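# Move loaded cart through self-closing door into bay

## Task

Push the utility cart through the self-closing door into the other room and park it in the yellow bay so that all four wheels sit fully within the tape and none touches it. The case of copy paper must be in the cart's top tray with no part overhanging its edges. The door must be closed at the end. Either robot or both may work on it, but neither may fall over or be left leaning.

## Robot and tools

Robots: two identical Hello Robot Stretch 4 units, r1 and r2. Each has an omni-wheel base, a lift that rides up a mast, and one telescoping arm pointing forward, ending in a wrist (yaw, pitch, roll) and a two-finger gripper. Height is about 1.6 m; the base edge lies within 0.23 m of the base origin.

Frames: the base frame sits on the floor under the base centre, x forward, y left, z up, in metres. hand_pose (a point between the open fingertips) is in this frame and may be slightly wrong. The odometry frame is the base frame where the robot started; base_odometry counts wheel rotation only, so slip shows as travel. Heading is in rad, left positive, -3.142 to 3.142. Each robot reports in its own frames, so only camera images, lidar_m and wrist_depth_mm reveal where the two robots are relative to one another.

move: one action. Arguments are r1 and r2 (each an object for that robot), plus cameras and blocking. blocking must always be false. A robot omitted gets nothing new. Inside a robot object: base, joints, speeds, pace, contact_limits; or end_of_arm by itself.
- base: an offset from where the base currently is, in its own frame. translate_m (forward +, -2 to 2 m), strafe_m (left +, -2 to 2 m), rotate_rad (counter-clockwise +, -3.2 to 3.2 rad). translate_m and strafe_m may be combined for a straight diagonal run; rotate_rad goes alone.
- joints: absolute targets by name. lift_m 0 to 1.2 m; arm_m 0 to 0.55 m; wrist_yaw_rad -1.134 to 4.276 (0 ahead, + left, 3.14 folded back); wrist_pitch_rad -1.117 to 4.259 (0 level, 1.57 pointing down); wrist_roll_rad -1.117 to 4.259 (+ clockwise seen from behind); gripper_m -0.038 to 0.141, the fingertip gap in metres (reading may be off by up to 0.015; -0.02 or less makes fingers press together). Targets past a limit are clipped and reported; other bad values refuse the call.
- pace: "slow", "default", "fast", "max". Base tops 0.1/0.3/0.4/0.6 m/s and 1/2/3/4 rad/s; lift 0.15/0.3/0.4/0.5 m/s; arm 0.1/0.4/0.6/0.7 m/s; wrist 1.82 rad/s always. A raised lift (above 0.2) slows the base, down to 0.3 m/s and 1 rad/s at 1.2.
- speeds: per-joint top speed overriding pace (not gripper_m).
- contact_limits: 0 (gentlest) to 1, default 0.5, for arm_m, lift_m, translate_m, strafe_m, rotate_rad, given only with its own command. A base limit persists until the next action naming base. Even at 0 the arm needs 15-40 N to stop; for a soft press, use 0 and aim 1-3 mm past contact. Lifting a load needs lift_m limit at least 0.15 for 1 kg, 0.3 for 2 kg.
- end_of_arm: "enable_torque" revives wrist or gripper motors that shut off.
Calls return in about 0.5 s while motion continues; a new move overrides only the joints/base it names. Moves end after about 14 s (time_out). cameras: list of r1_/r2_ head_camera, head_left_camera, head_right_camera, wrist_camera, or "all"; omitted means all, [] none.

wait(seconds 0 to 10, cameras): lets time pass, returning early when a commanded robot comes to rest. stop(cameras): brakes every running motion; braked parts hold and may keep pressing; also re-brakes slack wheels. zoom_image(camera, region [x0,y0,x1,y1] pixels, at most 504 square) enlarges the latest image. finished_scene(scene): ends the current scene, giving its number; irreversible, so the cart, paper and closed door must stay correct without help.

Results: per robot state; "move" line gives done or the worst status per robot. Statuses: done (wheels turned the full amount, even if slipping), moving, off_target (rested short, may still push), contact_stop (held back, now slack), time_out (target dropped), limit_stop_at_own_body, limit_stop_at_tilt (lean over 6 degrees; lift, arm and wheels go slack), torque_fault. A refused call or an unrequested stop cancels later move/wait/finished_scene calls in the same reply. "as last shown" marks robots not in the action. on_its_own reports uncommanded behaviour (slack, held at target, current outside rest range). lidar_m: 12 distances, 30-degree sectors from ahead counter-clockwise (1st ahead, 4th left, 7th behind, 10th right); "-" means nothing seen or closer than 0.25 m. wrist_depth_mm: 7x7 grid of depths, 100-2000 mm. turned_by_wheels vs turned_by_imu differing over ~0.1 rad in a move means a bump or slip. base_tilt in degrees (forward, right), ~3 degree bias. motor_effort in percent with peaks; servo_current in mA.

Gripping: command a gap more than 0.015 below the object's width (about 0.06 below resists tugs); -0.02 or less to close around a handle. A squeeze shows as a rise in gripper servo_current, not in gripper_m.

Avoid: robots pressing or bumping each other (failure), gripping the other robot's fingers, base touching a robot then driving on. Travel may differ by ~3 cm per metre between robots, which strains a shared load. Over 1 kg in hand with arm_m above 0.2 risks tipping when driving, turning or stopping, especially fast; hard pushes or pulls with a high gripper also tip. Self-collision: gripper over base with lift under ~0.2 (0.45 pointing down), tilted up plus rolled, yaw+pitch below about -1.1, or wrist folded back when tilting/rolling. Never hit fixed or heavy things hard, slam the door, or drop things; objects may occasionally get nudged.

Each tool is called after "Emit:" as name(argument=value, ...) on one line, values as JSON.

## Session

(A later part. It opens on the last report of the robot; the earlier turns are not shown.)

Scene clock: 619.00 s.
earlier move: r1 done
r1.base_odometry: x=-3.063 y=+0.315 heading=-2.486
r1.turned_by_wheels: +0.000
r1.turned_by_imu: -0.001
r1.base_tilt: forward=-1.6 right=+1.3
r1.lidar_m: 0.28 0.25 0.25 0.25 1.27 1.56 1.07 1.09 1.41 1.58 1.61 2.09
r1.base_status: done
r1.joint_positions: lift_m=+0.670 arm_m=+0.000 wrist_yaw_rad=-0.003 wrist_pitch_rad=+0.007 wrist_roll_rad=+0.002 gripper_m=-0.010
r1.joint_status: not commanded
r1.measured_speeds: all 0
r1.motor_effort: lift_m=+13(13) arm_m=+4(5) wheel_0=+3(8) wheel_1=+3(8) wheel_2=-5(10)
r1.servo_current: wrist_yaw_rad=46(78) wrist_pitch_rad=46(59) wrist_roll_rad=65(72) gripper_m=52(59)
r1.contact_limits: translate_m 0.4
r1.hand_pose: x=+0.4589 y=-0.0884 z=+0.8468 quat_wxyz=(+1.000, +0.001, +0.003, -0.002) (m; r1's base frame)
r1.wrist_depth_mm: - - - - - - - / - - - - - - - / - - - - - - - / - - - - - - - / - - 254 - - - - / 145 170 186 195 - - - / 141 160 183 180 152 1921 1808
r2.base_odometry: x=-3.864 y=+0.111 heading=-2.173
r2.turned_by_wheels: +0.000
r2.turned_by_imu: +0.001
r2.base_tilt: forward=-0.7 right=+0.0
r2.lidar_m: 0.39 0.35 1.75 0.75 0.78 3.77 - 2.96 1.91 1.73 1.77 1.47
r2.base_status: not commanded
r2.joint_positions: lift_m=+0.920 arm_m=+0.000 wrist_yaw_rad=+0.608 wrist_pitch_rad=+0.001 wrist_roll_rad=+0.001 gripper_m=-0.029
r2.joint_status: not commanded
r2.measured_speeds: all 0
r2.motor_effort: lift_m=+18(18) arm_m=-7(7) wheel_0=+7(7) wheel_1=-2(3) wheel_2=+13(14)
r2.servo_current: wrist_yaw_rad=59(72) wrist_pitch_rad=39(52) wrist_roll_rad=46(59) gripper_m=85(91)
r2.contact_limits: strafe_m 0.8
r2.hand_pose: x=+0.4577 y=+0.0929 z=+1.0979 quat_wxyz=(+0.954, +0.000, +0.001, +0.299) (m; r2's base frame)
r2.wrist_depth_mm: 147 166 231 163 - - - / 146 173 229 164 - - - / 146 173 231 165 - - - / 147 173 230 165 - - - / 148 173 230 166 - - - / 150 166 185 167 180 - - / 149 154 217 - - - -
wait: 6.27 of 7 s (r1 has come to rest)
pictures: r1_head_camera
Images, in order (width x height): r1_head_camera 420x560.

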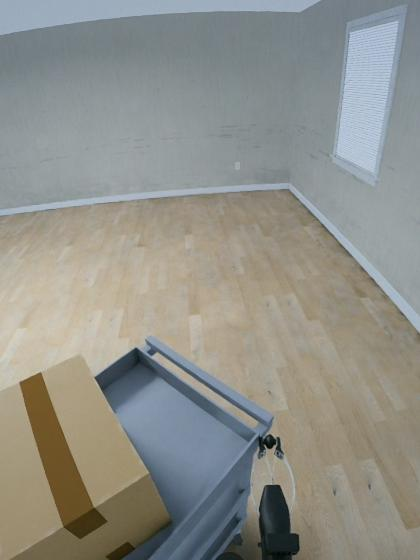

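Emit:
wait(seconds=0, cameras=["r1_head_left_camera","r2_head_right_camera","r1_head_right_camera"])

Scene clock: 626.93 s.
r1.base_odometry: x=-3.063 y=+0.315 heading=-2.486
r1.turned_by_wheels: +0.000
r1.turned_by_imu: -0.001
r1.base_tilt: forward=-1.6 right=+1.2
r1.lidar_m: 0.28 0.25 0.25 0.25 1.24 1.54 1.06 1.08 1.39 1.57 1.64 2.07
r1.base_status: done
r1.joint_positions: lift_m=+0.670 arm_m=+0.000 wrist_yaw_rad=-0.003 wrist_pitch_rad=+0.007 wrist_roll_rad=+0.002 gripper_m=-0.010
r1.joint_status: not commanded
r1.measured_speeds: all 0
r1.motor_effort: lift_m=+13(13) arm_m=+4(5) wheel_0=+3(8) wheel_1=+3(8) wheel_2=-5(10)
r1.servo_current: wrist_yaw_rad=46(78) wrist_pitch_rad=52(59) wrist_roll_rad=39(72) gripper_m=52(59)
r1.contact_limits: translate_m 0.4
r1.hand_pose: x=+0.4589 y=-0.0884 z=+0.8468 quat_wxyz=(+1.000, +0.001, +0.003, -0.002) (m; r1's base frame)
r1.wrist_depth_mm: - - - - - - - / - - - - - - - / - - - - - - - / - - - - - - - / - - 255 - - - - / 144 170 186 195 - - - / 141 160 183 180 152 1921 1921
r2.base_odometry: x=-3.864 y=+0.111 heading=-2.173
r2.turned_by_wheels: +0.000
r2.turned_by_imu: +0.001
r2.base_tilt: forward=-0.6 right=+0.0
r2.lidar_m: 0.39 0.33 1.79 0.80 0.79 3.74 - 2.96 1.91 1.71 1.74 1.51
r2.base_status: not commanded
r2.joint_positions: lift_m=+0.920 arm_m=+0.000 wrist_yaw_rad=+0.608 wrist_pitch_rad=+0.001 wrist_roll_rad=+0.001 gripper_m=-0.029
r2.joint_status: not commanded
r2.measured_speeds: all 0
r2.motor_effort: lift_m=+18(18) arm_m=-7(7) wheel_0=+6(7) wheel_1=-2(3) wheel_2=+13(14)
r2.servo_current: wrist_yaw_rad=52(72) wrist_pitch_rad=46(52) wrist_roll_rad=52(59) gripper_m=78(91)
r2.contact_limits: strafe_m 0.8
r2.hand_pose: x=+0.4577 y=+0.0929 z=+1.0979 quat_wxyz=(+0.954, +0.000, +0.001, +0.299) (m; r2's base frame)
r2.wrist_depth_mm: 147 166 230 163 - - - / 145 173 230 164 - - - / 146 173 231 165 - - - / 147 173 231 166 - - - / 148 173 230 166 - - - / 150 166 185 167 179 - - / 150 154 218 - - - -
pictures: r1_head_left_camera, r1_head_right_camera, r2_head_right_camera
Images, in order (width x height): r1_head_left_camera 420x672, r1_head_right_camera 420x672, r2_head_right_camera 420x672.

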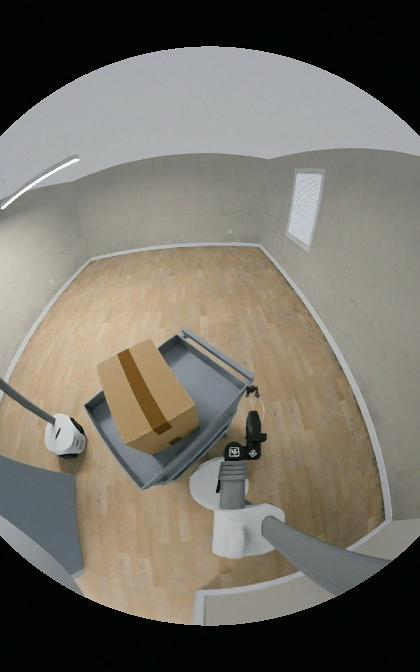

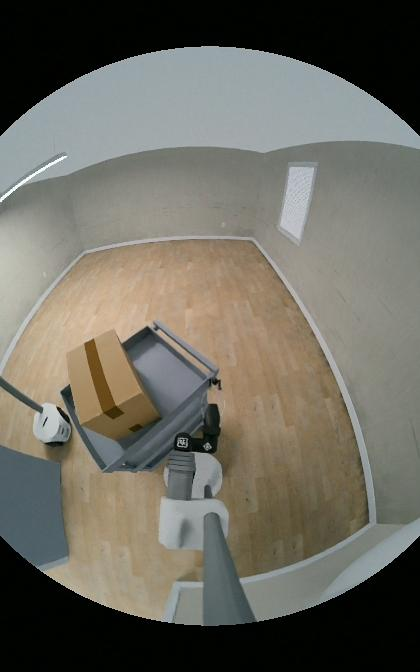

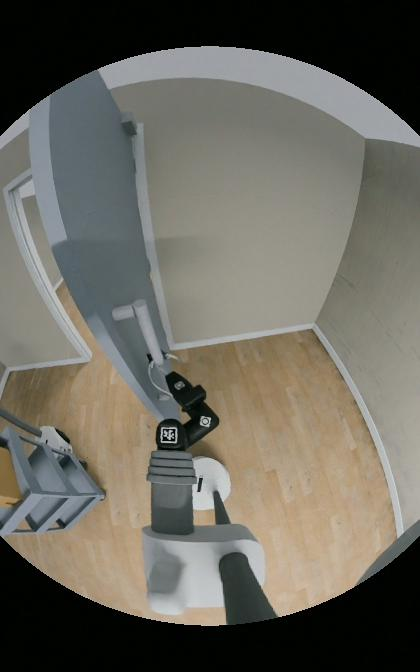

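Emit:
move(blocking=false, cameras=[], r1={"base":{"translate_m":-0.53},"joints":{"lift_m":1.1}})

Emit:
wait(seconds=4, cameras=[])

Emit:
move(blocking=false, cameras=[], r1={"base":{"strafe_m":0.52},"joints":{"wrist_pitch_rad":1.348,"wrist_roll_rad":2.1,"gripper_m":0.08}})

Emit:
wait(seconds=4, cameras=["r1_head_camera","r1_wrist_camera"])

Scene clock: 664.80 s.
move: r1 moving
r1.base_odometry: x=-3.038 y=+0.334 heading=-2.486
r1.turned_by_wheels: +0.000
r1.turned_by_imu: -0.003
r1.base_tilt: forward=-1.6 right=+1.2
r1.lidar_m: 0.32 0.25 0.25 0.27 1.26 1.55 1.03 1.07 1.39 1.60 1.63 2.07
r1.base_status: translate_m moving
r1.joint_positions: lift_m=+0.708 arm_m=+0.000 wrist_yaw_rad=-0.003 wrist_pitch_rad=+0.007 wrist_roll_rad=+0.002 gripper_m=-0.010
r1.joint_status: lift_m moving
r1.measured_speeds: translate_m=-0.122 strafe_m=+0.000 rotate_rad=-0.001 lift_m=+0.146 arm_m=+0.000 wrist_yaw_rad=+0.000 wrist_pitch_rad=+0.000 wrist_roll_rad=+0.000
r1.motor_effort: lift_m=+26(26) arm_m=+4(5) wheel_0=-7(7) wheel_1=-5(7) wheel_2=+10(10)
r1.servo_current: wrist_yaw_rad=59(65) wrist_pitch_rad=46(52) wrist_roll_rad=59(59) gripper_m=39(52)
r1.hand_pose: x=+0.4590 y=-0.0882 z=+0.8839 quat_wxyz=(+1.000, +0.001, +0.003, -0.001) (m; r1's base frame)
r1.wrist_depth_mm: - - - - - - - / - - - - - - - / - - - - - - - / - - - - - - - / - - - - - - - / 445 - 186 194 - - - / 342 175 206 151 152 1921 1921
r2: as last shown
r2.turned_by_imu: +0.005
r2.base_tilt: forward=-0.6 right=+0.1
r2.lidar_m: 0.41 0.34 1.76 0.75 0.80 3.77 - 2.96 1.92 1.73 1.76 1.49
r2.motor_effort: lift_m=+18(18) arm_m=-7(7) wheel_0=+6(7) wheel_1=-2(3) wheel_2=+14(14)
r2.servo_current: wrist_yaw_rad=59(65) wrist_pitch_rad=39(46) wrist_roll_rad=39(52) gripper_m=78(85)
r2.contact_limits: strafe_m 0.8
r2.wrist_depth_mm: 147 167 230 164 - - - / 146 173 230 164 - - - / 146 173 230 164 - - - / 147 174 230 165 - - - / 149 173 230 166 - - - / 150 167 185 167 179 - - / 150 154 217 - - - -
pictures: none
No camera images: "cameras" was empty.

Scene clock: 667.57 s.
earlier move: r1 done
r1.base_odometry: x=-2.643 y=+0.638 heading=-2.486
r1.turned_by_wheels: +0.000
r1.turned_by_imu: +0.000
r1.base_tilt: forward=-1.6 right=+1.3
r1.lidar_m: 0.68 0.59 1.33 1.16 1.18 3.77 0.54 0.55 0.72 1.55 1.71 2.12
r1.base_status: done
r1.joint_positions: lift_m=+1.100 arm_m=+0.000 wrist_yaw_rad=-0.003 wrist_pitch_rad=+0.007 wrist_roll_rad=+0.002 gripper_m=-0.010
r1.joint_status: all done
r1.measured_speeds: all 0
r1.motor_effort: lift_m=+24(28) arm_m=+4(5) wheel_0=-2(9) wheel_1=-1(7) wheel_2=+0(10)
r1.servo_current: wrist_yaw_rad=52(78) wrist_pitch_rad=52(59) wrist_roll_rad=52(65) gripper_m=46(52)
r1.hand_pose: x=+0.4590 y=-0.0882 z=+1.2759 quat_wxyz=(+1.000, +0.001, +0.003, -0.001) (m; r1's base frame)
r1.wrist_depth_mm: - - - - - - - / - - - - - - - / - - - - - - - / - - - - - - - / - - - - - - - / - - - 193 - - - / 634 591 171 185 152 - -
r2.base_odometry: x=-3.864 y=+0.111 heading=-2.173
r2.turned_by_wheels: +0.000
r2.turned_by_imu: +0.000
r2.base_tilt: forward=-0.7 right=+0.0
r2.lidar_m: 0.39 0.33 1.32 0.77 0.77 3.75 - 2.99 1.92 1.73 1.75 1.48
r2.base_status: not commanded
r2.joint_positions: lift_m=+0.920 arm_m=+0.000 wrist_yaw_rad=+0.608 wrist_pitch_rad=+0.001 wrist_roll_rad=+0.001 gripper_m=-0.029
r2.joint_status: not commanded
r2.measured_speeds: all 0
r2.motor_effort: lift_m=+18(18) arm_m=-7(7) wheel_0=+6(7) wheel_1=-2(3) wheel_2=+13(14)
r2.servo_current: wrist_yaw_rad=59(65) wrist_pitch_rad=33(46) wrist_roll_rad=59(59) gripper_m=85(91)
r2.contact_limits: strafe_m 0.8
r2.hand_pose: x=+0.4577 y=+0.0929 z=+1.0979 quat_wxyz=(+0.954, +0.000, +0.001, +0.299) (m; r2's base frame)
r2.wrist_depth_mm: 147 166 230 163 - - - / 146 172 232 164 - - - / 146 173 230 164 - - - / 147 173 230 165 - - - / 149 173 230 166 - - - / 150 166 186 167 179 - - / 149 154 218 - - - -
wait: 2.77 of 4 s (r1 has come to rest)
pictures: none
No camera images: "cameras" was empty.

Scene clock: 668.07 s.
move: r1 moving
r1.base_odometry: x=-2.620 y=+0.609 heading=-2.486
r1.turned_by_wheels: +0.000
r1.turned_by_imu: +0.000
r1.base_tilt: forward=-1.6 right=+1.3
r1.lidar_m: 0.64 0.56 1.26 1.12 1.12 3.82 0.54 0.57 0.75 1.59 1.72 2.21
r1.base_status: strafe_m moving
r1.joint_positions: lift_m=+1.100 arm_m=+0.000 wrist_yaw_rad=-0.003 wrist_pitch_rad=+0.583 wrist_roll_rad=+0.582 gripper_m=+0.012
r1.joint_status: wrist_pitch_rad moving; wrist_roll_rad moving; gripper_m moving
r1.measured_speeds: translate_m=+0.000 strafe_m=+0.141 rotate_rad=+0.002 lift_m=+0.000 arm_m=+0.000 wrist_yaw_rad=+0.000 wrist_pitch_rad=+1.819 wrist_roll_rad=+1.819
r1.motor_effort: lift_m=+24(24) arm_m=+4(4) wheel_0=-9(10) wheel_1=+9(10) wheel_2=+0(1)
r1.servo_current: wrist_yaw_rad=46(59) wrist_pitch_rad=46(91) wrist_roll_rad=33(104) gripper_m=78(78)
r1.hand_pose: x=+0.4114 y=-0.0880 z=+1.1191 quat_wxyz=(+0.917, +0.275, +0.275, -0.084) (m; r1's base frame)
r1.wrist_depth_mm: - - - - - - - / - - - - - - - / - - - - - - 1808 / - - - - - 1756 1537 / 647 574 - 1983 1756 1464 1336 / 508 574 191 205 187 1336 1255 / 508 544 181 129 160 1182 1118
r2: as last shown
r2.base_tilt: forward=-0.6 right=+0.0
r2.lidar_m: 0.40 0.34 1.28 0.78 0.80 3.77 - 2.98 1.91 1.71 1.76 1.51
r2.motor_effort: lift_m=+18(18) arm_m=-7(7) wheel_0=+6(7) wheel_1=-2(2) wheel_2=+14(14)
r2.servo_current: wrist_yaw_rad=65(72) wrist_pitch_rad=46(46) wrist_roll_rad=52(59) gripper_m=85(85)
r2.contact_limits: strafe_m 0.8
r2.wrist_depth_mm: 147 167 230 163 - - - / 146 173 230 164 - - - / 146 173 230 164 - - - / 147 173 230 166 - - - / 148 173 230 166 - - - / 150 166 185 167 179 - - / 150 154 218 - - - -
pictures: none
No camera images: "cameras" was empty.

Scene clock: 670.63 s.
earlier move: r1 done
r1.base_odometry: x=-2.326 y=+0.225 heading=-2.486
r1.turned_by_wheels: +0.000
r1.turned_by_imu: +0.002
r1.base_tilt: forward=-1.6 right=+1.3
r1.lidar_m: 0.56 1.00 0.73 0.64 0.67 0.79 3.63 0.69 0.80 1.77 2.21 0.53
r1.base_status: done
r1.joint_positions: lift_m=+1.100 arm_m=+0.000 wrist_yaw_rad=-0.003 wrist_pitch_rad=+1.346 wrist_roll_rad=+2.098 gripper_m=+0.080
r1.joint_status: all done
r1.measured_speeds: all 0
r1.motor_effort: lift_m=+24(24) arm_m=+4(5) wheel_0=-2(11) wheel_1=+0(11) wheel_2=+0(2)
r1.servo_current: wrist_yaw_rad=52(72) wrist_pitch_rad=39(91) wrist_roll_rad=52(117) gripper_m=46(85)
r1.hand_pose: x=+0.2348 y=-0.0876 z=+0.9966 quat_wxyz=(+0.389, +0.678, +0.310, -0.541) (m; r1's base frame)
r1.wrist_depth_mm: 1336 1255 1182 1182 1138 1078 1060 / 1336 1281 1255 1182 1138 960 466 / 1397 1336 1255 1182 946 917 1060 / 1336 - 1255 1255 976 917 1098 / 462 539 1098 1255 1182 1160 1098 / 473 492 198 1229 195 1160 1138 / 508 150 976 143 1229 1182 1138
r2.base_odometry: x=-3.864 y=+0.111 heading=-2.173
r2.turned_by_wheels: +0.000
r2.turned_by_imu: +0.000
r2.base_tilt: forward=-0.6 right=+0.0
r2.lidar_m: 0.39 0.35 0.87 0.78 0.76 3.78 - 2.95 1.91 1.75 1.76 1.49
r2.base_status: not commanded
r2.joint_positions: lift_m=+0.920 arm_m=+0.000 wrist_yaw_rad=+0.608 wrist_pitch_rad=+0.001 wrist_roll_rad=+0.001 gripper_m=-0.029
r2.joint_status: not commanded
r2.measured_speeds: all 0
r2.motor_effort: lift_m=+18(18) arm_m=-6(7) wheel_0=+6(7) wheel_1=-2(3) wheel_2=+13(14)
r2.servo_current: wrist_yaw_rad=59(72) wrist_pitch_rad=39(52) wrist_roll_rad=52(59) gripper_m=78(91)
r2.contact_limits: strafe_m 0.8
r2.hand_pose: x=+0.4577 y=+0.0929 z=+1.0979 quat_wxyz=(+0.954, +0.000, +0.001, +0.299) (m; r2's base frame)
r2.wrist_depth_mm: 147 166 230 163 - - - / 146 173 230 165 - - - / 146 173 230 164 - - - / 147 172 230 165 - - - / 149 173 231 166 - - - / 150 166 185 167 179 - - / 149 154 217 - - - -
wait: 2.57 of 4 s (r1 has come to rest)
pictures: r1_head_camera, r1_wrist_camera
Images, in order (width x height): r1_head_camera 420x560, r1_wrist_camera 616x392.

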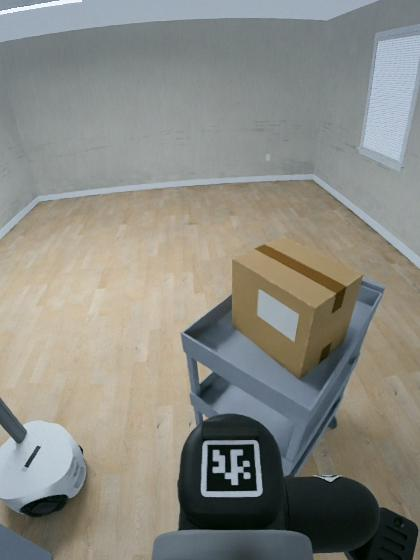

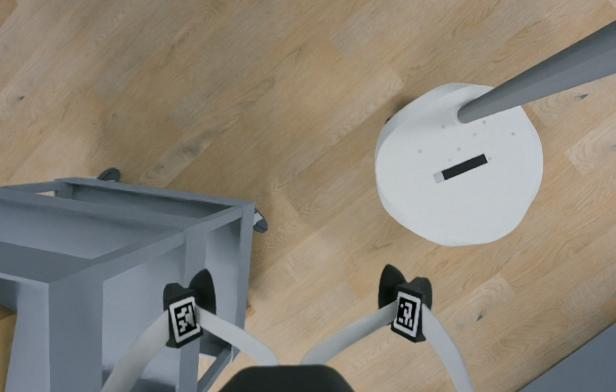

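Emit:
move(blocking=false, cameras=[], r1={"joints":{"arm_m":0.35,"lift_m":0.97,"gripper_m":0.06},"contact_limits":{"lift_m":0.1,"arm_m":0.1}})

Emit:
wait(seconds=3, cameras=["r1_wrist_camera"])

Scene clock: 681.27 s.
move: r1 moving
r1.base_odometry: x=-2.326 y=+0.225 heading=-2.486
r1.turned_by_wheels: +0.000
r1.turned_by_imu: -0.001
r1.base_tilt: forward=-1.6 right=+1.3
r1.lidar_m: 0.59 1.00 0.72 0.65 0.67 0.82 3.58 0.71 0.83 1.75 2.20 0.52
r1.base_status: not commanded
r1.joint_positions: lift_m=+1.062 arm_m=+0.051 wrist_yaw_rad=-0.003 wrist_pitch_rad=+1.346 wrist_roll_rad=+2.098 gripper_m=+0.065
r1.joint_status: lift_m moving; arm_m moving; gripper_m moving
r1.measured_speeds: translate_m=+0.000 strafe_m=+0.000 rotate_rad=+0.000 lift_m=-0.146 arm_m=+0.195 wrist_yaw_rad=+0.000 wrist_pitch_rad=+0.000 wrist_roll_rad=+0.000
r1.motor_effort: lift_m=+12(23) arm_m=+5(8) wheel_0=-2(3) wheel_1=+0(0) wheel_2=+0(0)
r1.servo_current: wrist_yaw_rad=65(72) wrist_pitch_rad=39(52) wrist_roll_rad=52(65) gripper_m=59(85)
r1.contact_limits: arm_m 0.1; lift_m 0.1
r1.hand_pose: x=+0.2856 y=-0.0876 z=+0.9595 quat_wxyz=(+0.389, +0.678, +0.310, -0.541) (m; r1's base frame)
r1.wrist_depth_mm: 1255 1229 1160 1138 1078 1060 1008 / 1336 1281 1182 1160 1098 891 866 / 1336 1281 1205 1182 917 866 878 / - - 1229 1182 1138 904 1042 / 410 508 - 1205 1182 1118 1060 / 455 455 193 1205 192 1118 1098 / 427 156 931 152 1205 1138 1118
r2: as last shown
r2.turned_by_imu: +0.001
r2.lidar_m: 0.39 0.34 0.87 0.79 0.78 3.74 - 3.00 1.92 1.71 1.76 1.49
r2.motor_effort: lift_m=+18(18) arm_m=-7(7) wheel_0=+6(7) wheel_1=-2(3) wheel_2=+14(14)
r2.servo_current: wrist_yaw_rad=65(65) wrist_pitch_rad=39(39) wrist_roll_rad=46(59) gripper_m=78(85)
r2.contact_limits: strafe_m 0.8
r2.wrist_depth_mm: 147 167 231 163 - - - / 145 172 232 164 - - - / 146 173 231 165 - - - / 147 174 231 166 - - - / 149 173 230 166 - - - / 150 166 185 167 179 - - / 149 154 218 - - - -
pictures: none
No camera images: "cameras" was empty.

Scene clock: 682.93 s.
earlier move: r1 done
r1.base_odometry: x=-2.326 y=+0.225 heading=-2.486
r1.turned_by_wheels: +0.000
r1.turned_by_imu: +0.000
r1.base_tilt: forward=-1.6 right=+1.3
r1.lidar_m: 0.57 1.00 0.74 0.64 0.65 0.81 3.60 0.69 0.82 1.75 2.19 0.54
r1.base_status: not commanded
r1.joint_positions: lift_m=+0.970 arm_m=+0.350 wrist_yaw_rad=-0.002 wrist_pitch_rad=+1.352 wrist_roll_rad=+2.098 gripper_m=+0.060
r1.joint_status: all done
r1.measured_speeds: all 0
r1.motor_effort: lift_m=+12(23) arm_m=+6(10) wheel_0=-2(3) wheel_1=+0(0) wheel_2=+0(0)
r1.servo_current: wrist_yaw_rad=46(78) wrist_pitch_rad=46(52) wrist_roll_rad=52(65) gripper_m=46(85)
r1.contact_limits: arm_m 0.1; lift_m 0.1
r1.hand_pose: x=+0.5832 y=-0.0876 z=+0.8672 quat_wxyz=(+0.388, +0.677, +0.311, -0.543) (m; r1's base frame)
r1.wrist_depth_mm: 1160 1118 1098 1042 1008 976 759 / 310 294 286 1060 1008 991 768 / 319 307 296 351 1042 991 788 / 253 306 300 298 1042 1008 991 / 239 310 306 603 1060 1025 991 / 252 322 198 640 189 1042 1008 / 268 329 267 156 1078 1042 1008
r2.base_odometry: x=-3.864 y=+0.111 heading=-2.173
r2.turned_by_wheels: +0.000
r2.turned_by_imu: +0.000
r2.base_tilt: forward=-0.6 right=+0.0
r2.lidar_m: 0.38 0.32 0.87 0.78 0.80 3.73 - 2.97 1.94 1.73 1.77 1.50
r2.base_status: not commanded
r2.joint_positions: lift_m=+0.920 arm_m=+0.000 wrist_yaw_rad=+0.608 wrist_pitch_rad=+0.001 wrist_roll_rad=+0.001 gripper_m=-0.029
r2.joint_status: not commanded
r2.measured_speeds: all 0
r2.motor_effort: lift_m=+18(18) arm_m=-6(7) wheel_0=+7(7) wheel_1=-2(3) wheel_2=+14(14)
r2.servo_current: wrist_yaw_rad=65(72) wrist_pitch_rad=39(46) wrist_roll_rad=52(59) gripper_m=85(91)
r2.contact_limits: strafe_m 0.8
r2.hand_pose: x=+0.4577 y=+0.0929 z=+1.0979 quat_wxyz=(+0.954, +0.000, +0.001, +0.299) (m; r2's base frame)
r2.wrist_depth_mm: 147 167 230 163 - - - / 145 173 231 164 - - - / 146 173 230 165 - - - / 147 173 232 166 - - - / 148 173 229 166 - - - / 150 166 185 167 179 - - / 150 154 218 - - - -
wait: 1.67 of 3 s (r1 has come to rest)
pictures: r1_wrist_camera
Images, in order (width x height): r1_wrist_camera 616x392.

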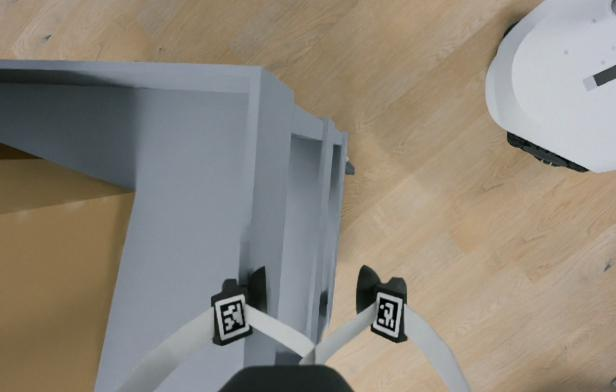

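Emit:
move(blocking=false, cameras=[], r1={"joints":{"arm_m":0.395,"lift_m":0.94},"contact_limits":{"lift_m":0.1,"arm_m":0.1}})

Emit:
wait(seconds=2, cameras=["r1_wrist_camera"])

Scene clock: 690.37 s.
move: r1 contact_stop
r1.base_odometry: x=-2.326 y=+0.225 heading=-2.486
r1.turned_by_wheels: +0.000
r1.turned_by_imu: +0.000
r1.base_tilt: forward=-1.6 right=+1.2
r1.lidar_m: 0.58 1.01 0.73 0.63 0.65 0.83 3.62 0.68 0.83 1.76 2.19 0.55
r1.base_status: not commanded
r1.joint_positions: lift_m=+0.975 arm_m=+0.389 wrist_yaw_rad=-0.003 wrist_pitch_rad=+1.354 wrist_roll_rad=+2.099 gripper_m=+0.060
r1.joint_status: lift_m contact_stop; arm_m moving
r1.measured_speeds: translate_m=+0.004 strafe_m=+0.002 rotate_rad=+0.021 lift_m=+0.016 arm_m=+0.075 wrist_yaw_rad=+0.000 wrist_pitch_rad=+0.008 wrist_roll_rad=+0.000
r1.on_its_own: lift_m is slack since a contact_stop (your +0.940 is given up)
r1.motor_effort: lift_m=+18(18) arm_m=+7(10) wheel_0=-1(3) wheel_1=+0(1) wheel_2=-3(6)
r1.servo_current: wrist_yaw_rad=46(72) wrist_pitch_rad=46(52) wrist_roll_rad=46(52) gripper_m=46(46)
r1.contact_limits: arm_m 0.1; lift_m 0.1
r1.hand_pose: x=+0.6218 y=-0.0876 z=+0.8715 quat_wxyz=(+0.388, +0.676, +0.311, -0.544) (m; r1's base frame)
r1.wrist_depth_mm: 244 266 1078 1042 1008 976 759 / 315 304 291 282 1025 991 768 / 296 304 297 285 1025 991 798 / 204 273 301 293 1042 1008 976 / 208 293 306 298 1060 1025 1008 / 224 315 310 190 189 1042 1025 / 235 324 159 183 1098 1042 1025
r2: as last shown
r2.turned_by_imu: +0.001
r2.lidar_m: 0.40 0.34 0.87 0.78 0.77 3.75 - 2.97 1.90 1.72 1.77 1.51
r2.motor_effort: lift_m=+18(18) arm_m=-6(7) wheel_0=+6(7) wheel_1=-2(3) wheel_2=+14(14)
r2.servo_current: wrist_yaw_rad=46(59) wrist_pitch_rad=39(46) wrist_roll_rad=46(52) gripper_m=85(85)
r2.contact_limits: strafe_m 0.8
r2.wrist_depth_mm: 147 167 230 163 - - - / 146 173 230 164 - - - / 146 173 231 164 - - - / 147 173 231 166 - - - / 149 173 230 166 - - - / 150 166 185 167 179 - - / 149 154 218 - - - -
pictures: none
No camera images: "cameras" was empty.

not run: a stop that you did not command came earlier in this reply.

Emit:
move(blocking=false, cameras=[], r1={"joints":{"arm_m":0.395,"lift_m":0.975}})

Emit:
wait(seconds=2, cameras=["r1_wrist_camera"])

Scene clock: 693.87 s.
earlier move: r1 contact_stop
move: r1 done
r1.base_odometry: x=-2.326 y=+0.225 heading=-2.486
r1.turned_by_wheels: +0.000
r1.turned_by_imu: +0.000
r1.base_tilt: forward=-1.6 right=+1.2
r1.lidar_m: 0.57 0.99 0.75 0.65 0.65 0.82 3.59 0.70 0.80 1.75 2.21 0.53
r1.base_status: not commanded
r1.joint_positions: lift_m=+0.975 arm_m=+0.395 wrist_yaw_rad=-0.003 wrist_pitch_rad=+1.354 wrist_roll_rad=+2.099 gripper_m=+0.060
r1.joint_status: lift_m earlier contact_stop (moved +0.004 of -0.030); lift_m done; the others done
r1.measured_speeds: all 0
r1.motor_effort: lift_m=+19(19) arm_m=+7(7) wheel_0=+1(1) wheel_1=+1(2) wheel_2=+0(0)
r1.servo_current: wrist_yaw_rad=59(59) wrist_pitch_rad=46(52) wrist_roll_rad=33(46) gripper_m=39(46)
r1.hand_pose: x=+0.6273 y=-0.0876 z=+0.8715 quat_wxyz=(+0.388, +0.676, +0.311, -0.544) (m; r1's base frame)
r1.wrist_depth_mm: 293 281 270 251 991 976 759 / 317 304 293 282 1025 976 778 / 255 306 298 289 1042 1008 842 / 196 262 304 293 1060 1008 991 / 202 285 309 297 1060 1025 1008 / 214 312 312 191 187 1060 1008 / 229 303 151 182 172 1042 1025
r2: as last shown
r2.turned_by_imu: +0.000
r2.lidar_m: 0.38 0.32 0.88 0.78 0.77 3.76 - 2.97 1.93 1.75 1.76 1.51
r2.motor_effort: lift_m=+18(18) arm_m=-7(7) wheel_0=+6(7) wheel_1=-2(2) wheel_2=+14(14)
r2.servo_current: wrist_yaw_rad=59(72) wrist_pitch_rad=39(46) wrist_roll_rad=46(52) gripper_m=85(85)
r2.contact_limits: strafe_m 0.8
r2.wrist_depth_mm: 147 167 231 164 - - - / 146 173 230 164 - - - / 146 173 230 164 - - - / 147 173 231 165 - - - / 149 173 231 166 - - - / 150 166 185 167 179 - - / 149 154 218 - - - -
pictures: none
No camera images: "cameras" was empty.

Scene clock: 695.87 s.
r1.base_odometry: x=-2.326 y=+0.225 heading=-2.486
r1.turned_by_wheels: +0.000
r1.turned_by_imu: +0.000
r1.base_tilt: forward=-1.6 right=+1.3
r1.lidar_m: 0.57 1.00 0.73 0.65 0.67 0.82 3.61 0.70 0.81 1.73 2.21 0.55
r1.base_status: not commanded
r1.joint_positions: lift_m=+0.975 arm_m=+0.395 wrist_yaw_rad=-0.003 wrist_pitch_rad=+1.354 wrist_roll_rad=+2.099 gripper_m=+0.060
r1.joint_status: all done
r1.measured_speeds: all 0
r1.motor_effort: lift_m=+19(19) arm_m=+7(7) wheel_0=+1(1) wheel_1=+1(2) wheel_2=+0(0)
r1.servo_current: wrist_yaw_rad=46(59) wrist_pitch_rad=46(52) wrist_roll_rad=59(46) gripper_m=52(46)
r1.hand_pose: x=+0.6273 y=-0.0876 z=+0.8715 quat_wxyz=(+0.388, +0.676, +0.311, -0.544) (m; r1's base frame)
r1.wrist_depth_mm: 294 282 268 250 1025 960 778 / 319 304 294 285 1042 991 768 / 255 306 298 291 1042 1008 842 / 196 259 303 293 1042 1025 991 / 201 285 307 297 1060 1025 991 / 215 314 312 191 187 1078 1025 / 229 304 152 182 172 1060 1042
r2.base_odometry: x=-3.864 y=+0.111 heading=-2.173
r2.turned_by_wheels: +0.000
r2.turned_by_imu: +0.000
r2.base_tilt: forward=-0.6 right=+0.0
r2.lidar_m: 0.37 0.35 0.88 0.77 0.78 3.75 - 2.98 1.94 1.73 1.74 1.49
r2.base_status: not commanded
r2.joint_positions: lift_m=+0.920 arm_m=+0.000 wrist_yaw_rad=+0.608 wrist_pitch_rad=+0.001 wrist_roll_rad=+0.001 gripper_m=-0.029
r2.joint_status: not commanded
r2.measured_speeds: all 0
r2.motor_effort: lift_m=+18(18) arm_m=-7(7) wheel_0=+6(7) wheel_1=-2(2) wheel_2=+14(14)
r2.servo_current: wrist_yaw_rad=65(72) wrist_pitch_rad=39(46) wrist_roll_rad=52(52) gripper_m=85(85)
r2.contact_limits: strafe_m 0.8
r2.hand_pose: x=+0.4577 y=+0.0929 z=+1.0979 quat_wxyz=(+0.954, +0.000, +0.001, +0.299) (m; r2's base frame)
r2.wrist_depth_mm: 147 166 231 163 - - - / 146 173 230 165 - - - / 146 173 232 165 - - - / 147 173 230 166 - - - / 148 173 231 166 - - - / 150 166 185 167 180 - - / 149 154 218 - - - -
wait: 2.00 s; at rest by 0.27 s
pictures: r1_wrist_camera
Images, in order (width x height): r1_wrist_camera 616x392.

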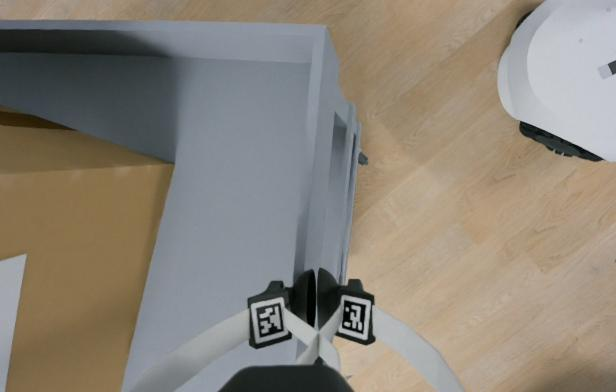

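Emit:
move(blocking=false, cameras=[], r1={"joints":{"lift_m":1.0,"gripper_m":0.08}})

Emit:
wait(seconds=1.5, cameras=["r1_wrist_camera"])

Scene clock: 703.90 s.
move: r1 moving
r1.base_odometry: x=-2.326 y=+0.225 heading=-2.486
r1.turned_by_wheels: +0.000
r1.turned_by_imu: -0.001
r1.base_tilt: forward=-1.6 right=+1.3
r1.lidar_m: 0.58 0.97 0.73 0.64 0.66 0.81 3.62 0.70 0.83 1.76 2.23 0.51
r1.base_status: not commanded
r1.joint_positions: lift_m=+0.999 arm_m=+0.395 wrist_yaw_rad=-0.002 wrist_pitch_rad=+1.350 wrist_roll_rad=+2.099 gripper_m=+0.076
r1.joint_status: lift_m moving; gripper_m moving
r1.measured_speeds: translate_m=+0.000 strafe_m=+0.000 rotate_rad=+0.000 lift_m=+0.027 arm_m=+0.000 wrist_yaw_rad=+0.000 wrist_pitch_rad=+0.000 wrist_roll_rad=+0.000
r1.motor_effort: lift_m=+24(24) arm_m=+4(7) wheel_0=+0(2) wheel_1=+1(1) wheel_2=+1(1)
r1.servo_current: wrist_yaw_rad=59(72) wrist_pitch_rad=46(46) wrist_roll_rad=46(59) gripper_m=52(65)
r1.hand_pose: x=+0.6287 y=-0.0876 z=+0.8955 quat_wxyz=(+0.388, +0.677, +0.311, -0.542) (m; r1's base frame)
r1.wrist_depth_mm: 336 314 294 283 1025 1008 778 / 340 334 320 306 1042 1025 788 / 186 260 322 312 1042 1042 820 / 183 255 327 315 1098 1042 991 / 197 279 332 322 1118 1060 1042 / 211 293 213 329 188 1060 1060 / 234 274 345 143 1118 1078 1025
r2: as last shown
r2.turned_by_imu: +0.001
r2.lidar_m: 0.39 0.35 0.86 0.76 0.75 3.75 - 2.99 1.92 1.73 1.76 1.51
r2.motor_effort: lift_m=+18(18) arm_m=-7(7) wheel_0=+6(7) wheel_1=-2(2) wheel_2=+13(14)
r2.servo_current: wrist_yaw_rad=59(65) wrist_pitch_rad=39(46) wrist_roll_rad=52(59) gripper_m=85(85)
r2.contact_limits: strafe_m 0.8
r2.wrist_depth_mm: 147 166 231 163 - - - / 146 173 232 164 - - - / 146 174 232 165 - - - / 147 173 230 165 - - - / 149 172 230 166 - - - / 150 166 185 167 179 - - / 150 154 218 - - - -
pictures: none
No camera images: "cameras" was empty.

Scene clock: 704.37 s.
earlier move: r1 done
r1.base_odometry: x=-2.326 y=+0.225 heading=-2.486
r1.turned_by_wheels: +0.000
r1.turned_by_imu: +0.000
r1.base_tilt: forward=-1.6 right=+1.3
r1.lidar_m: 0.57 0.99 0.72 0.65 0.64 0.83 3.64 0.71 0.83 1.75 2.21 0.53
r1.base_status: not commanded
r1.joint_positions: lift_m=+1.000 arm_m=+0.395 wrist_yaw_rad=-0.002 wrist_pitch_rad=+1.350 wrist_roll_rad=+2.099 gripper_m=+0.080
r1.joint_status: all done
r1.measured_speeds: all 0
r1.motor_effort: lift_m=+24(24) arm_m=+4(7) wheel_0=+0(2) wheel_1=+0(1) wheel_2=+1(1)
r1.servo_current: wrist_yaw_rad=52(72) wrist_pitch_rad=46(46) wrist_roll_rad=52(59) gripper_m=46(65)
r1.hand_pose: x=+0.6287 y=-0.0876 z=+0.8963 quat_wxyz=(+0.388, +0.677, +0.311, -0.542) (m; r1's base frame)
r1.wrist_depth_mm: 336 307 298 279 1008 991 788 / 342 334 317 307 1025 1008 788 / 186 264 322 312 1042 1025 842 / 184 255 327 317 1078 1042 1008 / 198 278 336 324 1078 1060 1008 / 211 286 211 330 195 1060 1025 / 234 279 347 143 1118 1078 1025
r2.base_odometry: x=-3.864 y=+0.111 heading=-2.173
r2.turned_by_wheels: +0.000
r2.turned_by_imu: +0.000
r2.base_tilt: forward=-0.6 right=+0.0
r2.lidar_m: 0.40 0.34 0.86 0.79 0.76 3.74 - 2.94 1.90 1.72 1.77 1.49
r2.base_status: not commanded
r2.joint_positions: lift_m=+0.920 arm_m=+0.000 wrist_yaw_rad=+0.608 wrist_pitch_rad=+0.001 wrist_roll_rad=+0.001 gripper_m=-0.029
r2.joint_status: not commanded
r2.measured_speeds: all 0
r2.motor_effort: lift_m=+18(18) arm_m=-7(7) wheel_0=+7(7) wheel_1=-2(2) wheel_2=+13(14)
r2.servo_current: wrist_yaw_rad=59(65) wrist_pitch_rad=39(46) wrist_roll_rad=39(59) gripper_m=78(85)
r2.contact_limits: strafe_m 0.8
r2.hand_pose: x=+0.4577 y=+0.0929 z=+1.0979 quat_wxyz=(+0.954, +0.000, +0.001, +0.299) (m; r2's base frame)
r2.wrist_depth_mm: 147 166 229 163 - - - / 146 173 230 164 - - - / 146 173 231 165 - - - / 147 173 231 165 - - - / 149 173 231 166 - - - / 150 166 186 167 179 - - / 149 154 217 - - - -
wait: 0.47 of 1.5 s (r1 has come to rest)
pictures: r1_wrist_camera
Images, in order (width x height): r1_wrist_camera 616x392.

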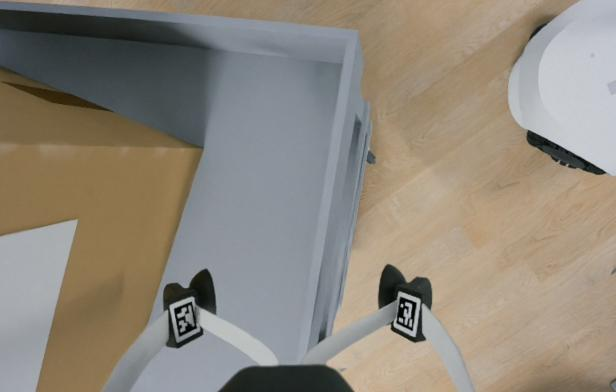

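Emit:
move(r1={"joints":{"lift_m":0.945,"arm_m":0.415},"pace":"slow","contact_limits":{"lift_m":0.1}}, blocking=false, cameras=[])

Emit:
wait(seconds=1.5, cameras=["r1_wrist_camera","r1_head_camera"])

Scene clock: 727.93 s.
move: r1 moving
r1.base_odometry: x=-2.326 y=+0.225 heading=-2.486
r1.turned_by_wheels: +0.000
r1.turned_by_imu: -0.001
r1.base_tilt: forward=-1.6 right=+1.3
r1.lidar_m: 0.58 0.98 0.73 0.63 0.66 0.84 3.58 0.69 0.80 1.73 2.20 0.54
r1.base_status: not commanded
r1.joint_positions: lift_m=+0.975 arm_m=+0.407 wrist_yaw_rad=-0.002 wrist_pitch_rad=+1.350 wrist_roll_rad=+2.099 gripper_m=+0.080
r1.joint_status: lift_m moving; arm_m moving
r1.measured_speeds: translate_m=+0.000 strafe_m=+0.000 rotate_rad=+0.000 lift_m=-0.097 arm_m=+0.041 wrist_yaw_rad=+0.000 wrist_pitch_rad=+0.000 wrist_roll_rad=+0.000
r1.motor_effort: lift_m=+13(22) arm_m=+5(6) wheel_0=+1(1) wheel_1=+1(1) wheel_2=+1(1)
r1.servo_current: wrist_yaw_rad=39(59) wrist_pitch_rad=46(52) wrist_roll_rad=39(65) gripper_m=46(46)
r1.contact_limits: lift_m 0.1
r1.hand_pose: x=+0.6410 y=-0.0876 z=+0.8720 quat_wxyz=(+0.388, +0.677, +0.311, -0.542) (m; r1's base frame)
r1.wrist_depth_mm: 319 306 278 252 976 960 778 / 297 309 298 286 1025 991 778 / 168 232 301 290 1042 1008 842 / 172 243 307 297 1042 1025 1008 / 187 265 310 303 1078 1008 1008 / 200 270 214 306 195 1025 1008 / 220 266 327 143 1118 1060 1042
r2: as last shown
r2.turned_by_imu: +0.003
r2.base_tilt: forward=-0.7 right=+0.0
r2.lidar_m: 0.39 0.33 0.87 0.77 0.77 3.72 - 2.95 1.88 1.72 1.74 1.52
r2.motor_effort: lift_m=+18(18) arm_m=-6(7) wheel_0=+6(7) wheel_1=-2(3) wheel_2=+13(14)
r2.servo_current: wrist_yaw_rad=59(65) wrist_pitch_rad=39(46) wrist_roll_rad=52(59) gripper_m=78(85)
r2.contact_limits: strafe_m 0.8
r2.wrist_depth_mm: 147 167 231 163 - - - / 146 173 231 165 - - - / 146 173 231 165 - - - / 147 173 230 165 - - - / 149 173 230 166 - - - / 150 166 185 167 179 - - / 150 154 218 - - - -
pictures: none
No camera images: "cameras" was empty.

Scene clock: 728.77 s.
earlier move: r1 done
r1.base_odometry: x=-2.326 y=+0.225 heading=-2.486
r1.turned_by_wheels: +0.000
r1.turned_by_imu: +0.000
r1.base_tilt: forward=-1.6 right=+1.3
r1.lidar_m: 0.57 0.97 0.74 0.66 0.65 0.83 3.59 0.68 0.81 1.77 2.21 0.54
r1.base_status: not commanded
r1.joint_positions: lift_m=+0.945 arm_m=+0.415 wrist_yaw_rad=-0.002 wrist_pitch_rad=+1.350 wrist_roll_rad=+2.099 gripper_m=+0.080
r1.joint_status: all done
r1.measured_speeds: all 0
r1.motor_effort: lift_m=+12(22) arm_m=+5(8) wheel_0=+0(1) wheel_1=+1(1) wheel_2=+1(1)
r1.servo_current: wrist_yaw_rad=46(59) wrist_pitch_rad=46(52) wrist_roll_rad=39(65) gripper_m=39(46)
r1.contact_limits: lift_m 0.1
r1.hand_pose: x=+0.6487 y=-0.0876 z=+0.8423 quat_wxyz=(+0.388, +0.677, +0.311, -0.542) (m; r1's base frame)
r1.wrist_depth_mm: 285 272 259 249 245 960 750 / 245 272 264 254 976 960 741 / 154 215 267 257 991 960 878 / 167 233 273 262 1025 991 976 / 178 259 278 266 1042 991 960 / 192 260 214 272 188 991 976 / 209 255 287 143 1078 1025 976
r2.base_odometry: x=-3.864 y=+0.111 heading=-2.173
r2.turned_by_wheels: +0.000
r2.turned_by_imu: +0.000
r2.base_tilt: forward=-0.6 right=+0.1
r2.lidar_m: 0.39 0.35 0.88 0.79 0.77 3.75 - 2.93 1.91 1.74 1.75 1.50
r2.base_status: not commanded
r2.joint_positions: lift_m=+0.920 arm_m=+0.000 wrist_yaw_rad=+0.608 wrist_pitch_rad=+0.001 wrist_roll_rad=+0.001 gripper_m=-0.029
r2.joint_status: not commanded
r2.measured_speeds: all 0
r2.motor_effort: lift_m=+18(18) arm_m=-7(7) wheel_0=+6(7) wheel_1=-2(3) wheel_2=+14(14)
r2.servo_current: wrist_yaw_rad=59(65) wrist_pitch_rad=39(46) wrist_roll_rad=39(59) gripper_m=85(85)
r2.contact_limits: strafe_m 0.8
r2.hand_pose: x=+0.4577 y=+0.0929 z=+1.0979 quat_wxyz=(+0.954, +0.000, +0.001, +0.299) (m; r2's base frame)
r2.wrist_depth_mm: 147 166 230 163 - - - / 146 173 229 164 - - - / 146 173 230 165 - - - / 147 173 230 166 - - - / 149 173 231 166 - - - / 150 166 185 167 179 - - / 150 154 217 - - - -
wait: 0.83 of 1.5 s (r1 has come to rest)
pictures: r1_head_camera, r1_wrist_camera
Images, in order (width x height): r1_head_camera 420x560, r1_wrist_camera 616x392.

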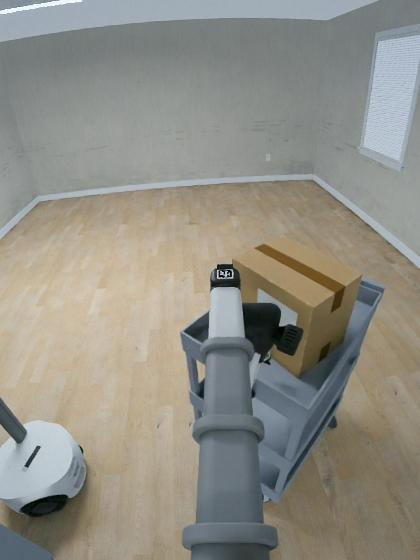

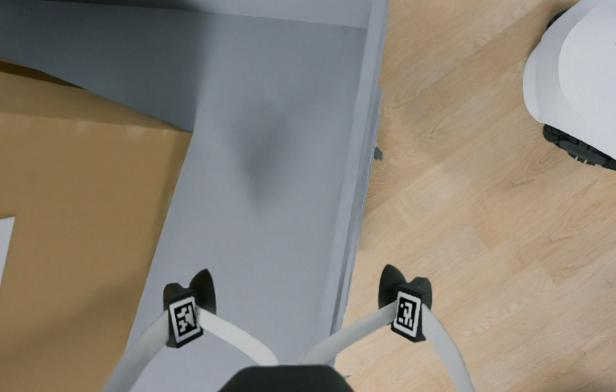

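Emit:
move(r1={"joints":{"lift_m":0.9,"arm_m":0.392},"pace":"slow","contact_limits":{"lift_m":0.1}}, blocking=false, cameras=[])

Emit:
wait(seconds=2, cameras=["r1_wrist_camera"])

Scene clock: 736.10 s.
move: r1 moving
r1.base_odometry: x=-2.326 y=+0.225 heading=-2.486
r1.turned_by_wheels: +0.000
r1.turned_by_imu: +0.000
r1.base_tilt: forward=-1.6 right=+1.3
r1.lidar_m: 0.59 1.02 0.74 0.65 0.66 0.81 3.59 0.69 0.82 1.72 2.20 0.54
r1.base_status: not commanded
r1.joint_positions: lift_m=+0.920 arm_m=+0.402 wrist_yaw_rad=-0.002 wrist_pitch_rad=+1.350 wrist_roll_rad=+2.099 gripper_m=+0.080
r1.joint_status: lift_m moving; arm_m moving
r1.measured_speeds: translate_m=+0.000 strafe_m=+0.000 rotate_rad=+0.000 lift_m=-0.092 arm_m=-0.046 wrist_yaw_rad=+0.000 wrist_pitch_rad=+0.000 wrist_roll_rad=+0.000
r1.motor_effort: lift_m=+12(13) arm_m=-3(7) wheel_0=+0(1) wheel_1=+0(1) wheel_2=+1(1)
r1.servo_current: wrist_yaw_rad=39(52) wrist_pitch_rad=39(46) wrist_roll_rad=46(65) gripper_m=39(52)
r1.contact_limits: lift_m 0.1
r1.hand_pose: x=+0.6362 y=-0.0876 z=+0.8171 quat_wxyz=(+0.388, +0.677, +0.311, -0.542) (m; r1's base frame)
r1.wrist_depth_mm: 260 250 237 229 960 931 759 / 260 253 244 233 976 946 723 / 167 235 246 239 991 946 842 / 173 239 251 242 1008 960 946 / 187 262 255 246 1025 991 946 / 206 268 214 251 195 976 960 / 220 271 264 143 1042 991 976
r2: as last shown
r2.turned_by_imu: +0.001
r2.lidar_m: 0.39 0.34 0.87 0.77 0.77 3.74 - 2.98 1.91 1.72 1.74 1.51
r2.motor_effort: lift_m=+18(18) arm_m=-7(7) wheel_0=+6(7) wheel_1=-2(3) wheel_2=+13(14)
r2.servo_current: wrist_yaw_rad=52(65) wrist_pitch_rad=39(46) wrist_roll_rad=46(52) gripper_m=85(85)
r2.contact_limits: strafe_m 0.8
r2.wrist_depth_mm: 147 167 230 164 - - - / 146 173 231 164 - - - / 146 173 230 165 - - - / 147 173 230 165 - - - / 149 173 229 167 - - - / 150 166 186 167 180 - - / 150 154 219 - - - -
pictures: none
No camera images: "cameras" was empty.

Scene clock: 736.83 s.
earlier move: r1 done
r1.base_odometry: x=-2.326 y=+0.225 heading=-2.486
r1.turned_by_wheels: +0.000
r1.turned_by_imu: +0.000
r1.base_tilt: forward=-1.6 right=+1.3
r1.lidar_m: 0.57 1.00 0.72 0.66 0.65 0.84 3.61 0.68 0.82 1.77 2.20 0.53
r1.base_status: not commanded
r1.joint_positions: lift_m=+0.901 arm_m=+0.392 wrist_yaw_rad=-0.002 wrist_pitch_rad=+1.348 wrist_roll_rad=+2.099 gripper_m=+0.080
r1.joint_status: all done
r1.measured_speeds: all 0
r1.motor_effort: lift_m=+7(13) arm_m=-4(7) wheel_0=+1(1) wheel_1=+1(1) wheel_2=+1(1)
r1.servo_current: wrist_yaw_rad=52(72) wrist_pitch_rad=46(46) wrist_roll_rad=52(65) gripper_m=39(52)
r1.contact_limits: lift_m 0.1
r1.hand_pose: x=+0.6266 y=-0.0876 z=+0.7979 quat_wxyz=(+0.389, +0.678, +0.310, -0.541) (m; r1's base frame)
r1.wrist_depth_mm: 241 230 218 191 931 904 723 / 245 234 223 213 946 917 723 / 189 234 226 217 960 917 904 / 180 238 231 195 976 946 917 / 196 244 236 225 991 946 931 / 208 250 233 173 195 976 931 / 226 254 244 151 1025 1008 960
r2.base_odometry: x=-3.864 y=+0.111 heading=-2.173
r2.turned_by_wheels: +0.000
r2.turned_by_imu: +0.000
r2.base_tilt: forward=-0.6 right=+0.0
r2.lidar_m: 0.37 0.33 0.87 0.80 0.78 3.74 - 2.94 1.92 1.75 1.76 1.52
r2.base_status: not commanded
r2.joint_positions: lift_m=+0.920 arm_m=+0.000 wrist_yaw_rad=+0.608 wrist_pitch_rad=+0.001 wrist_roll_rad=+0.001 gripper_m=-0.029
r2.joint_status: not commanded
r2.measured_speeds: all 0
r2.motor_effort: lift_m=+18(18) arm_m=-7(7) wheel_0=+6(7) wheel_1=-2(3) wheel_2=+14(14)
r2.servo_current: wrist_yaw_rad=46(72) wrist_pitch_rad=39(46) wrist_roll_rad=52(59) gripper_m=78(91)
r2.contact_limits: strafe_m 0.8
r2.hand_pose: x=+0.4577 y=+0.0929 z=+1.0979 quat_wxyz=(+0.954, +0.000, +0.001, +0.299) (m; r2's base frame)
r2.wrist_depth_mm: 147 167 230 163 - - - / 145 173 231 165 - - - / 146 173 231 165 - - - / 147 173 231 165 - - - / 148 173 230 166 - - - / 150 166 185 167 179 - - / 150 154 218 - - - -
wait: 0.73 of 2 s (r1 has come to rest)
pictures: r1_wrist_camera
Images, in order (width x height): r1_wrist_camera 616x392.

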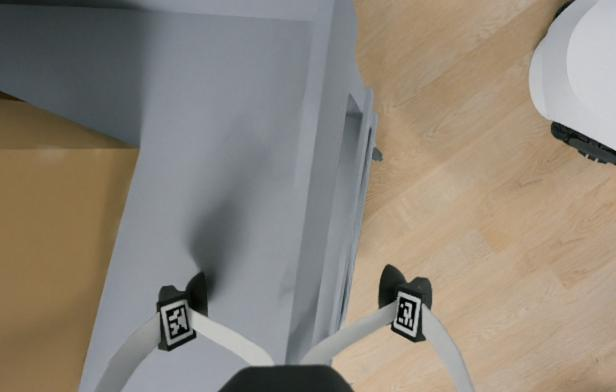

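Emit:
move(r1={"joints":{"lift_m":0.887},"pace":"slow","contact_limits":{"lift_m":0.1}}, blocking=false, cameras=[])

Emit:
wait(seconds=1, cameras=[])

Emit:
move(r1={"joints":{"gripper_m":-0.035}}, blocking=false, cameras=[])

Emit:
wait(seconds=2, cameras=["r1_wrist_camera"])

Scene clock: 743.37 s.
move: r1 moving
r1.base_odometry: x=-2.326 y=+0.225 heading=-2.486
r1.turned_by_wheels: +0.000
r1.turned_by_imu: +0.000
r1.base_tilt: forward=-1.6 right=+1.3
r1.lidar_m: 0.58 0.99 0.72 0.65 0.63 0.83 3.61 0.67 0.81 1.72 2.23 0.53
r1.base_status: not commanded
r1.joint_positions: lift_m=+0.889 arm_m=+0.392 wrist_yaw_rad=-0.002 wrist_pitch_rad=+1.343 wrist_roll_rad=+2.099 gripper_m=+0.080
r1.joint_status: lift_m moving
r1.measured_speeds: translate_m=+0.000 strafe_m=+0.000 rotate_rad=+0.000 lift_m=+0.003 arm_m=+0.000 wrist_yaw_rad=+0.000 wrist_pitch_rad=-0.004 wrist_roll_rad=+0.000
r1.motor_effort: lift_m=+4(9) arm_m=-3(4) wheel_0=+0(0) wheel_1=+0(1) wheel_2=+1(1)
r1.servo_current: wrist_yaw_rad=52(65) wrist_pitch_rad=52(52) wrist_roll_rad=52(59) gripper_m=46(46)
r1.contact_limits: lift_m 0.1
r1.hand_pose: x=+0.6277 y=-0.0876 z=+0.7858 quat_wxyz=(+0.389, +0.679, +0.309, -0.540) (m; r1's base frame)
r1.wrist_depth_mm: 234 220 209 172 904 891 741 / 236 224 214 206 946 904 741 / 191 226 217 209 960 917 878 / 180 229 222 180 976 931 904 / 193 236 227 190 991 946 904 / 206 241 227 160 190 960 917 / 219 182 236 149 1008 991 946
r2: as last shown
r2.turned_by_imu: +0.001
r2.lidar_m: 0.40 0.34 0.88 0.78 0.77 3.72 - 2.95 1.88 1.73 1.76 1.48
r2.servo_current: wrist_yaw_rad=52(65) wrist_pitch_rad=39(39) wrist_roll_rad=52(52) gripper_m=78(85)
r2.contact_limits: strafe_m 0.8
r2.wrist_depth_mm: 147 167 231 163 - - - / 146 173 232 164 - - - / 146 174 231 165 - - - / 147 172 230 166 - - - / 149 173 230 166 - - - / 150 166 186 167 179 - - / 150 154 218 - - - -
pictures: none
No camera images: "cameras" was empty.

Scene clock: 743.83 s.
earlier move: r1 contact_stop
r1.base_odometry: x=-2.326 y=+0.225 heading=-2.486
r1.turned_by_wheels: +0.000
r1.turned_by_imu: +0.000
r1.base_tilt: forward=-1.5 right=+1.3
r1.lidar_m: 0.58 1.00 0.74 0.66 0.67 0.82 3.60 0.69 0.80 1.77 2.22 0.53
r1.base_status: not commanded
r1.joint_positions: lift_m=+0.904 arm_m=+0.392 wrist_yaw_rad=-0.002 wrist_pitch_rad=+1.344 wrist_roll_rad=+2.099 gripper_m=+0.080
r1.joint_status: lift_m contact_stop (moved +0.003 of -0.014)
r1.measured_speeds: all 0
r1.on_its_own: lift_m is slack since a contact_stop (your +0.887 is given up)
r1.motor_effort: lift_m=+19(19) arm_m=-3(4) wheel_0=+0(1) wheel_1=+1(1) wheel_2=+1(1)
r1.servo_current: wrist_yaw_rad=52(65) wrist_pitch_rad=46(52) wrist_roll_rad=33(65) gripper_m=39(46)
r1.contact_limits: lift_m 0.1
r1.hand_pose: x=+0.6276 y=-0.0876 z=+0.8013 quat_wxyz=(+0.389, +0.679, +0.309, -0.540) (m; r1's base frame)
r1.wrist_depth_mm: 242 231 220 193 931 891 723 / 244 236 224 215 960 917 732 / 187 236 228 220 946 946 891 / 179 238 231 213 976 946 917 / 196 246 236 226 1008 946 917 / 210 253 236 172 195 976 931 / 227 253 246 143 1025 991 960
r2.base_odometry: x=-3.864 y=+0.111 heading=-2.173
r2.turned_by_wheels: +0.000
r2.turned_by_imu: +0.000
r2.base_tilt: forward=-0.6 right=+0.0
r2.lidar_m: 0.38 0.33 0.86 0.78 0.76 3.71 - 2.97 1.91 1.73 1.76 1.48
r2.base_status: not commanded
r2.joint_positions: lift_m=+0.920 arm_m=+0.000 wrist_yaw_rad=+0.608 wrist_pitch_rad=+0.001 wrist_roll_rad=+0.001 gripper_m=-0.029
r2.joint_status: not commanded
r2.measured_speeds: all 0
r2.motor_effort: lift_m=+18(18) arm_m=-7(7) wheel_0=+6(7) wheel_1=-2(3) wheel_2=+14(14)
r2.servo_current: wrist_yaw_rad=65(65) wrist_pitch_rad=46(46) wrist_roll_rad=52(65) gripper_m=78(85)
r2.contact_limits: strafe_m 0.8
r2.hand_pose: x=+0.4577 y=+0.0929 z=+1.0979 quat_wxyz=(+0.954, +0.000, +0.001, +0.299) (m; r2's base frame)
r2.wrist_depth_mm: 147 167 230 163 - - - / 145 173 231 164 - - - / 146 173 230 164 - - - / 147 173 231 166 - - - / 149 173 230 166 - - - / 150 167 185 167 179 - - / 149 154 218 - - - -
wait: 0.47 of 1 s (r1 has come to rest)
pictures: none
No camera images: "cameras" was empty.

not run: a stop that you did not command came earlier in this reply.

not run: a stop that you did not command came earlier in this reply.


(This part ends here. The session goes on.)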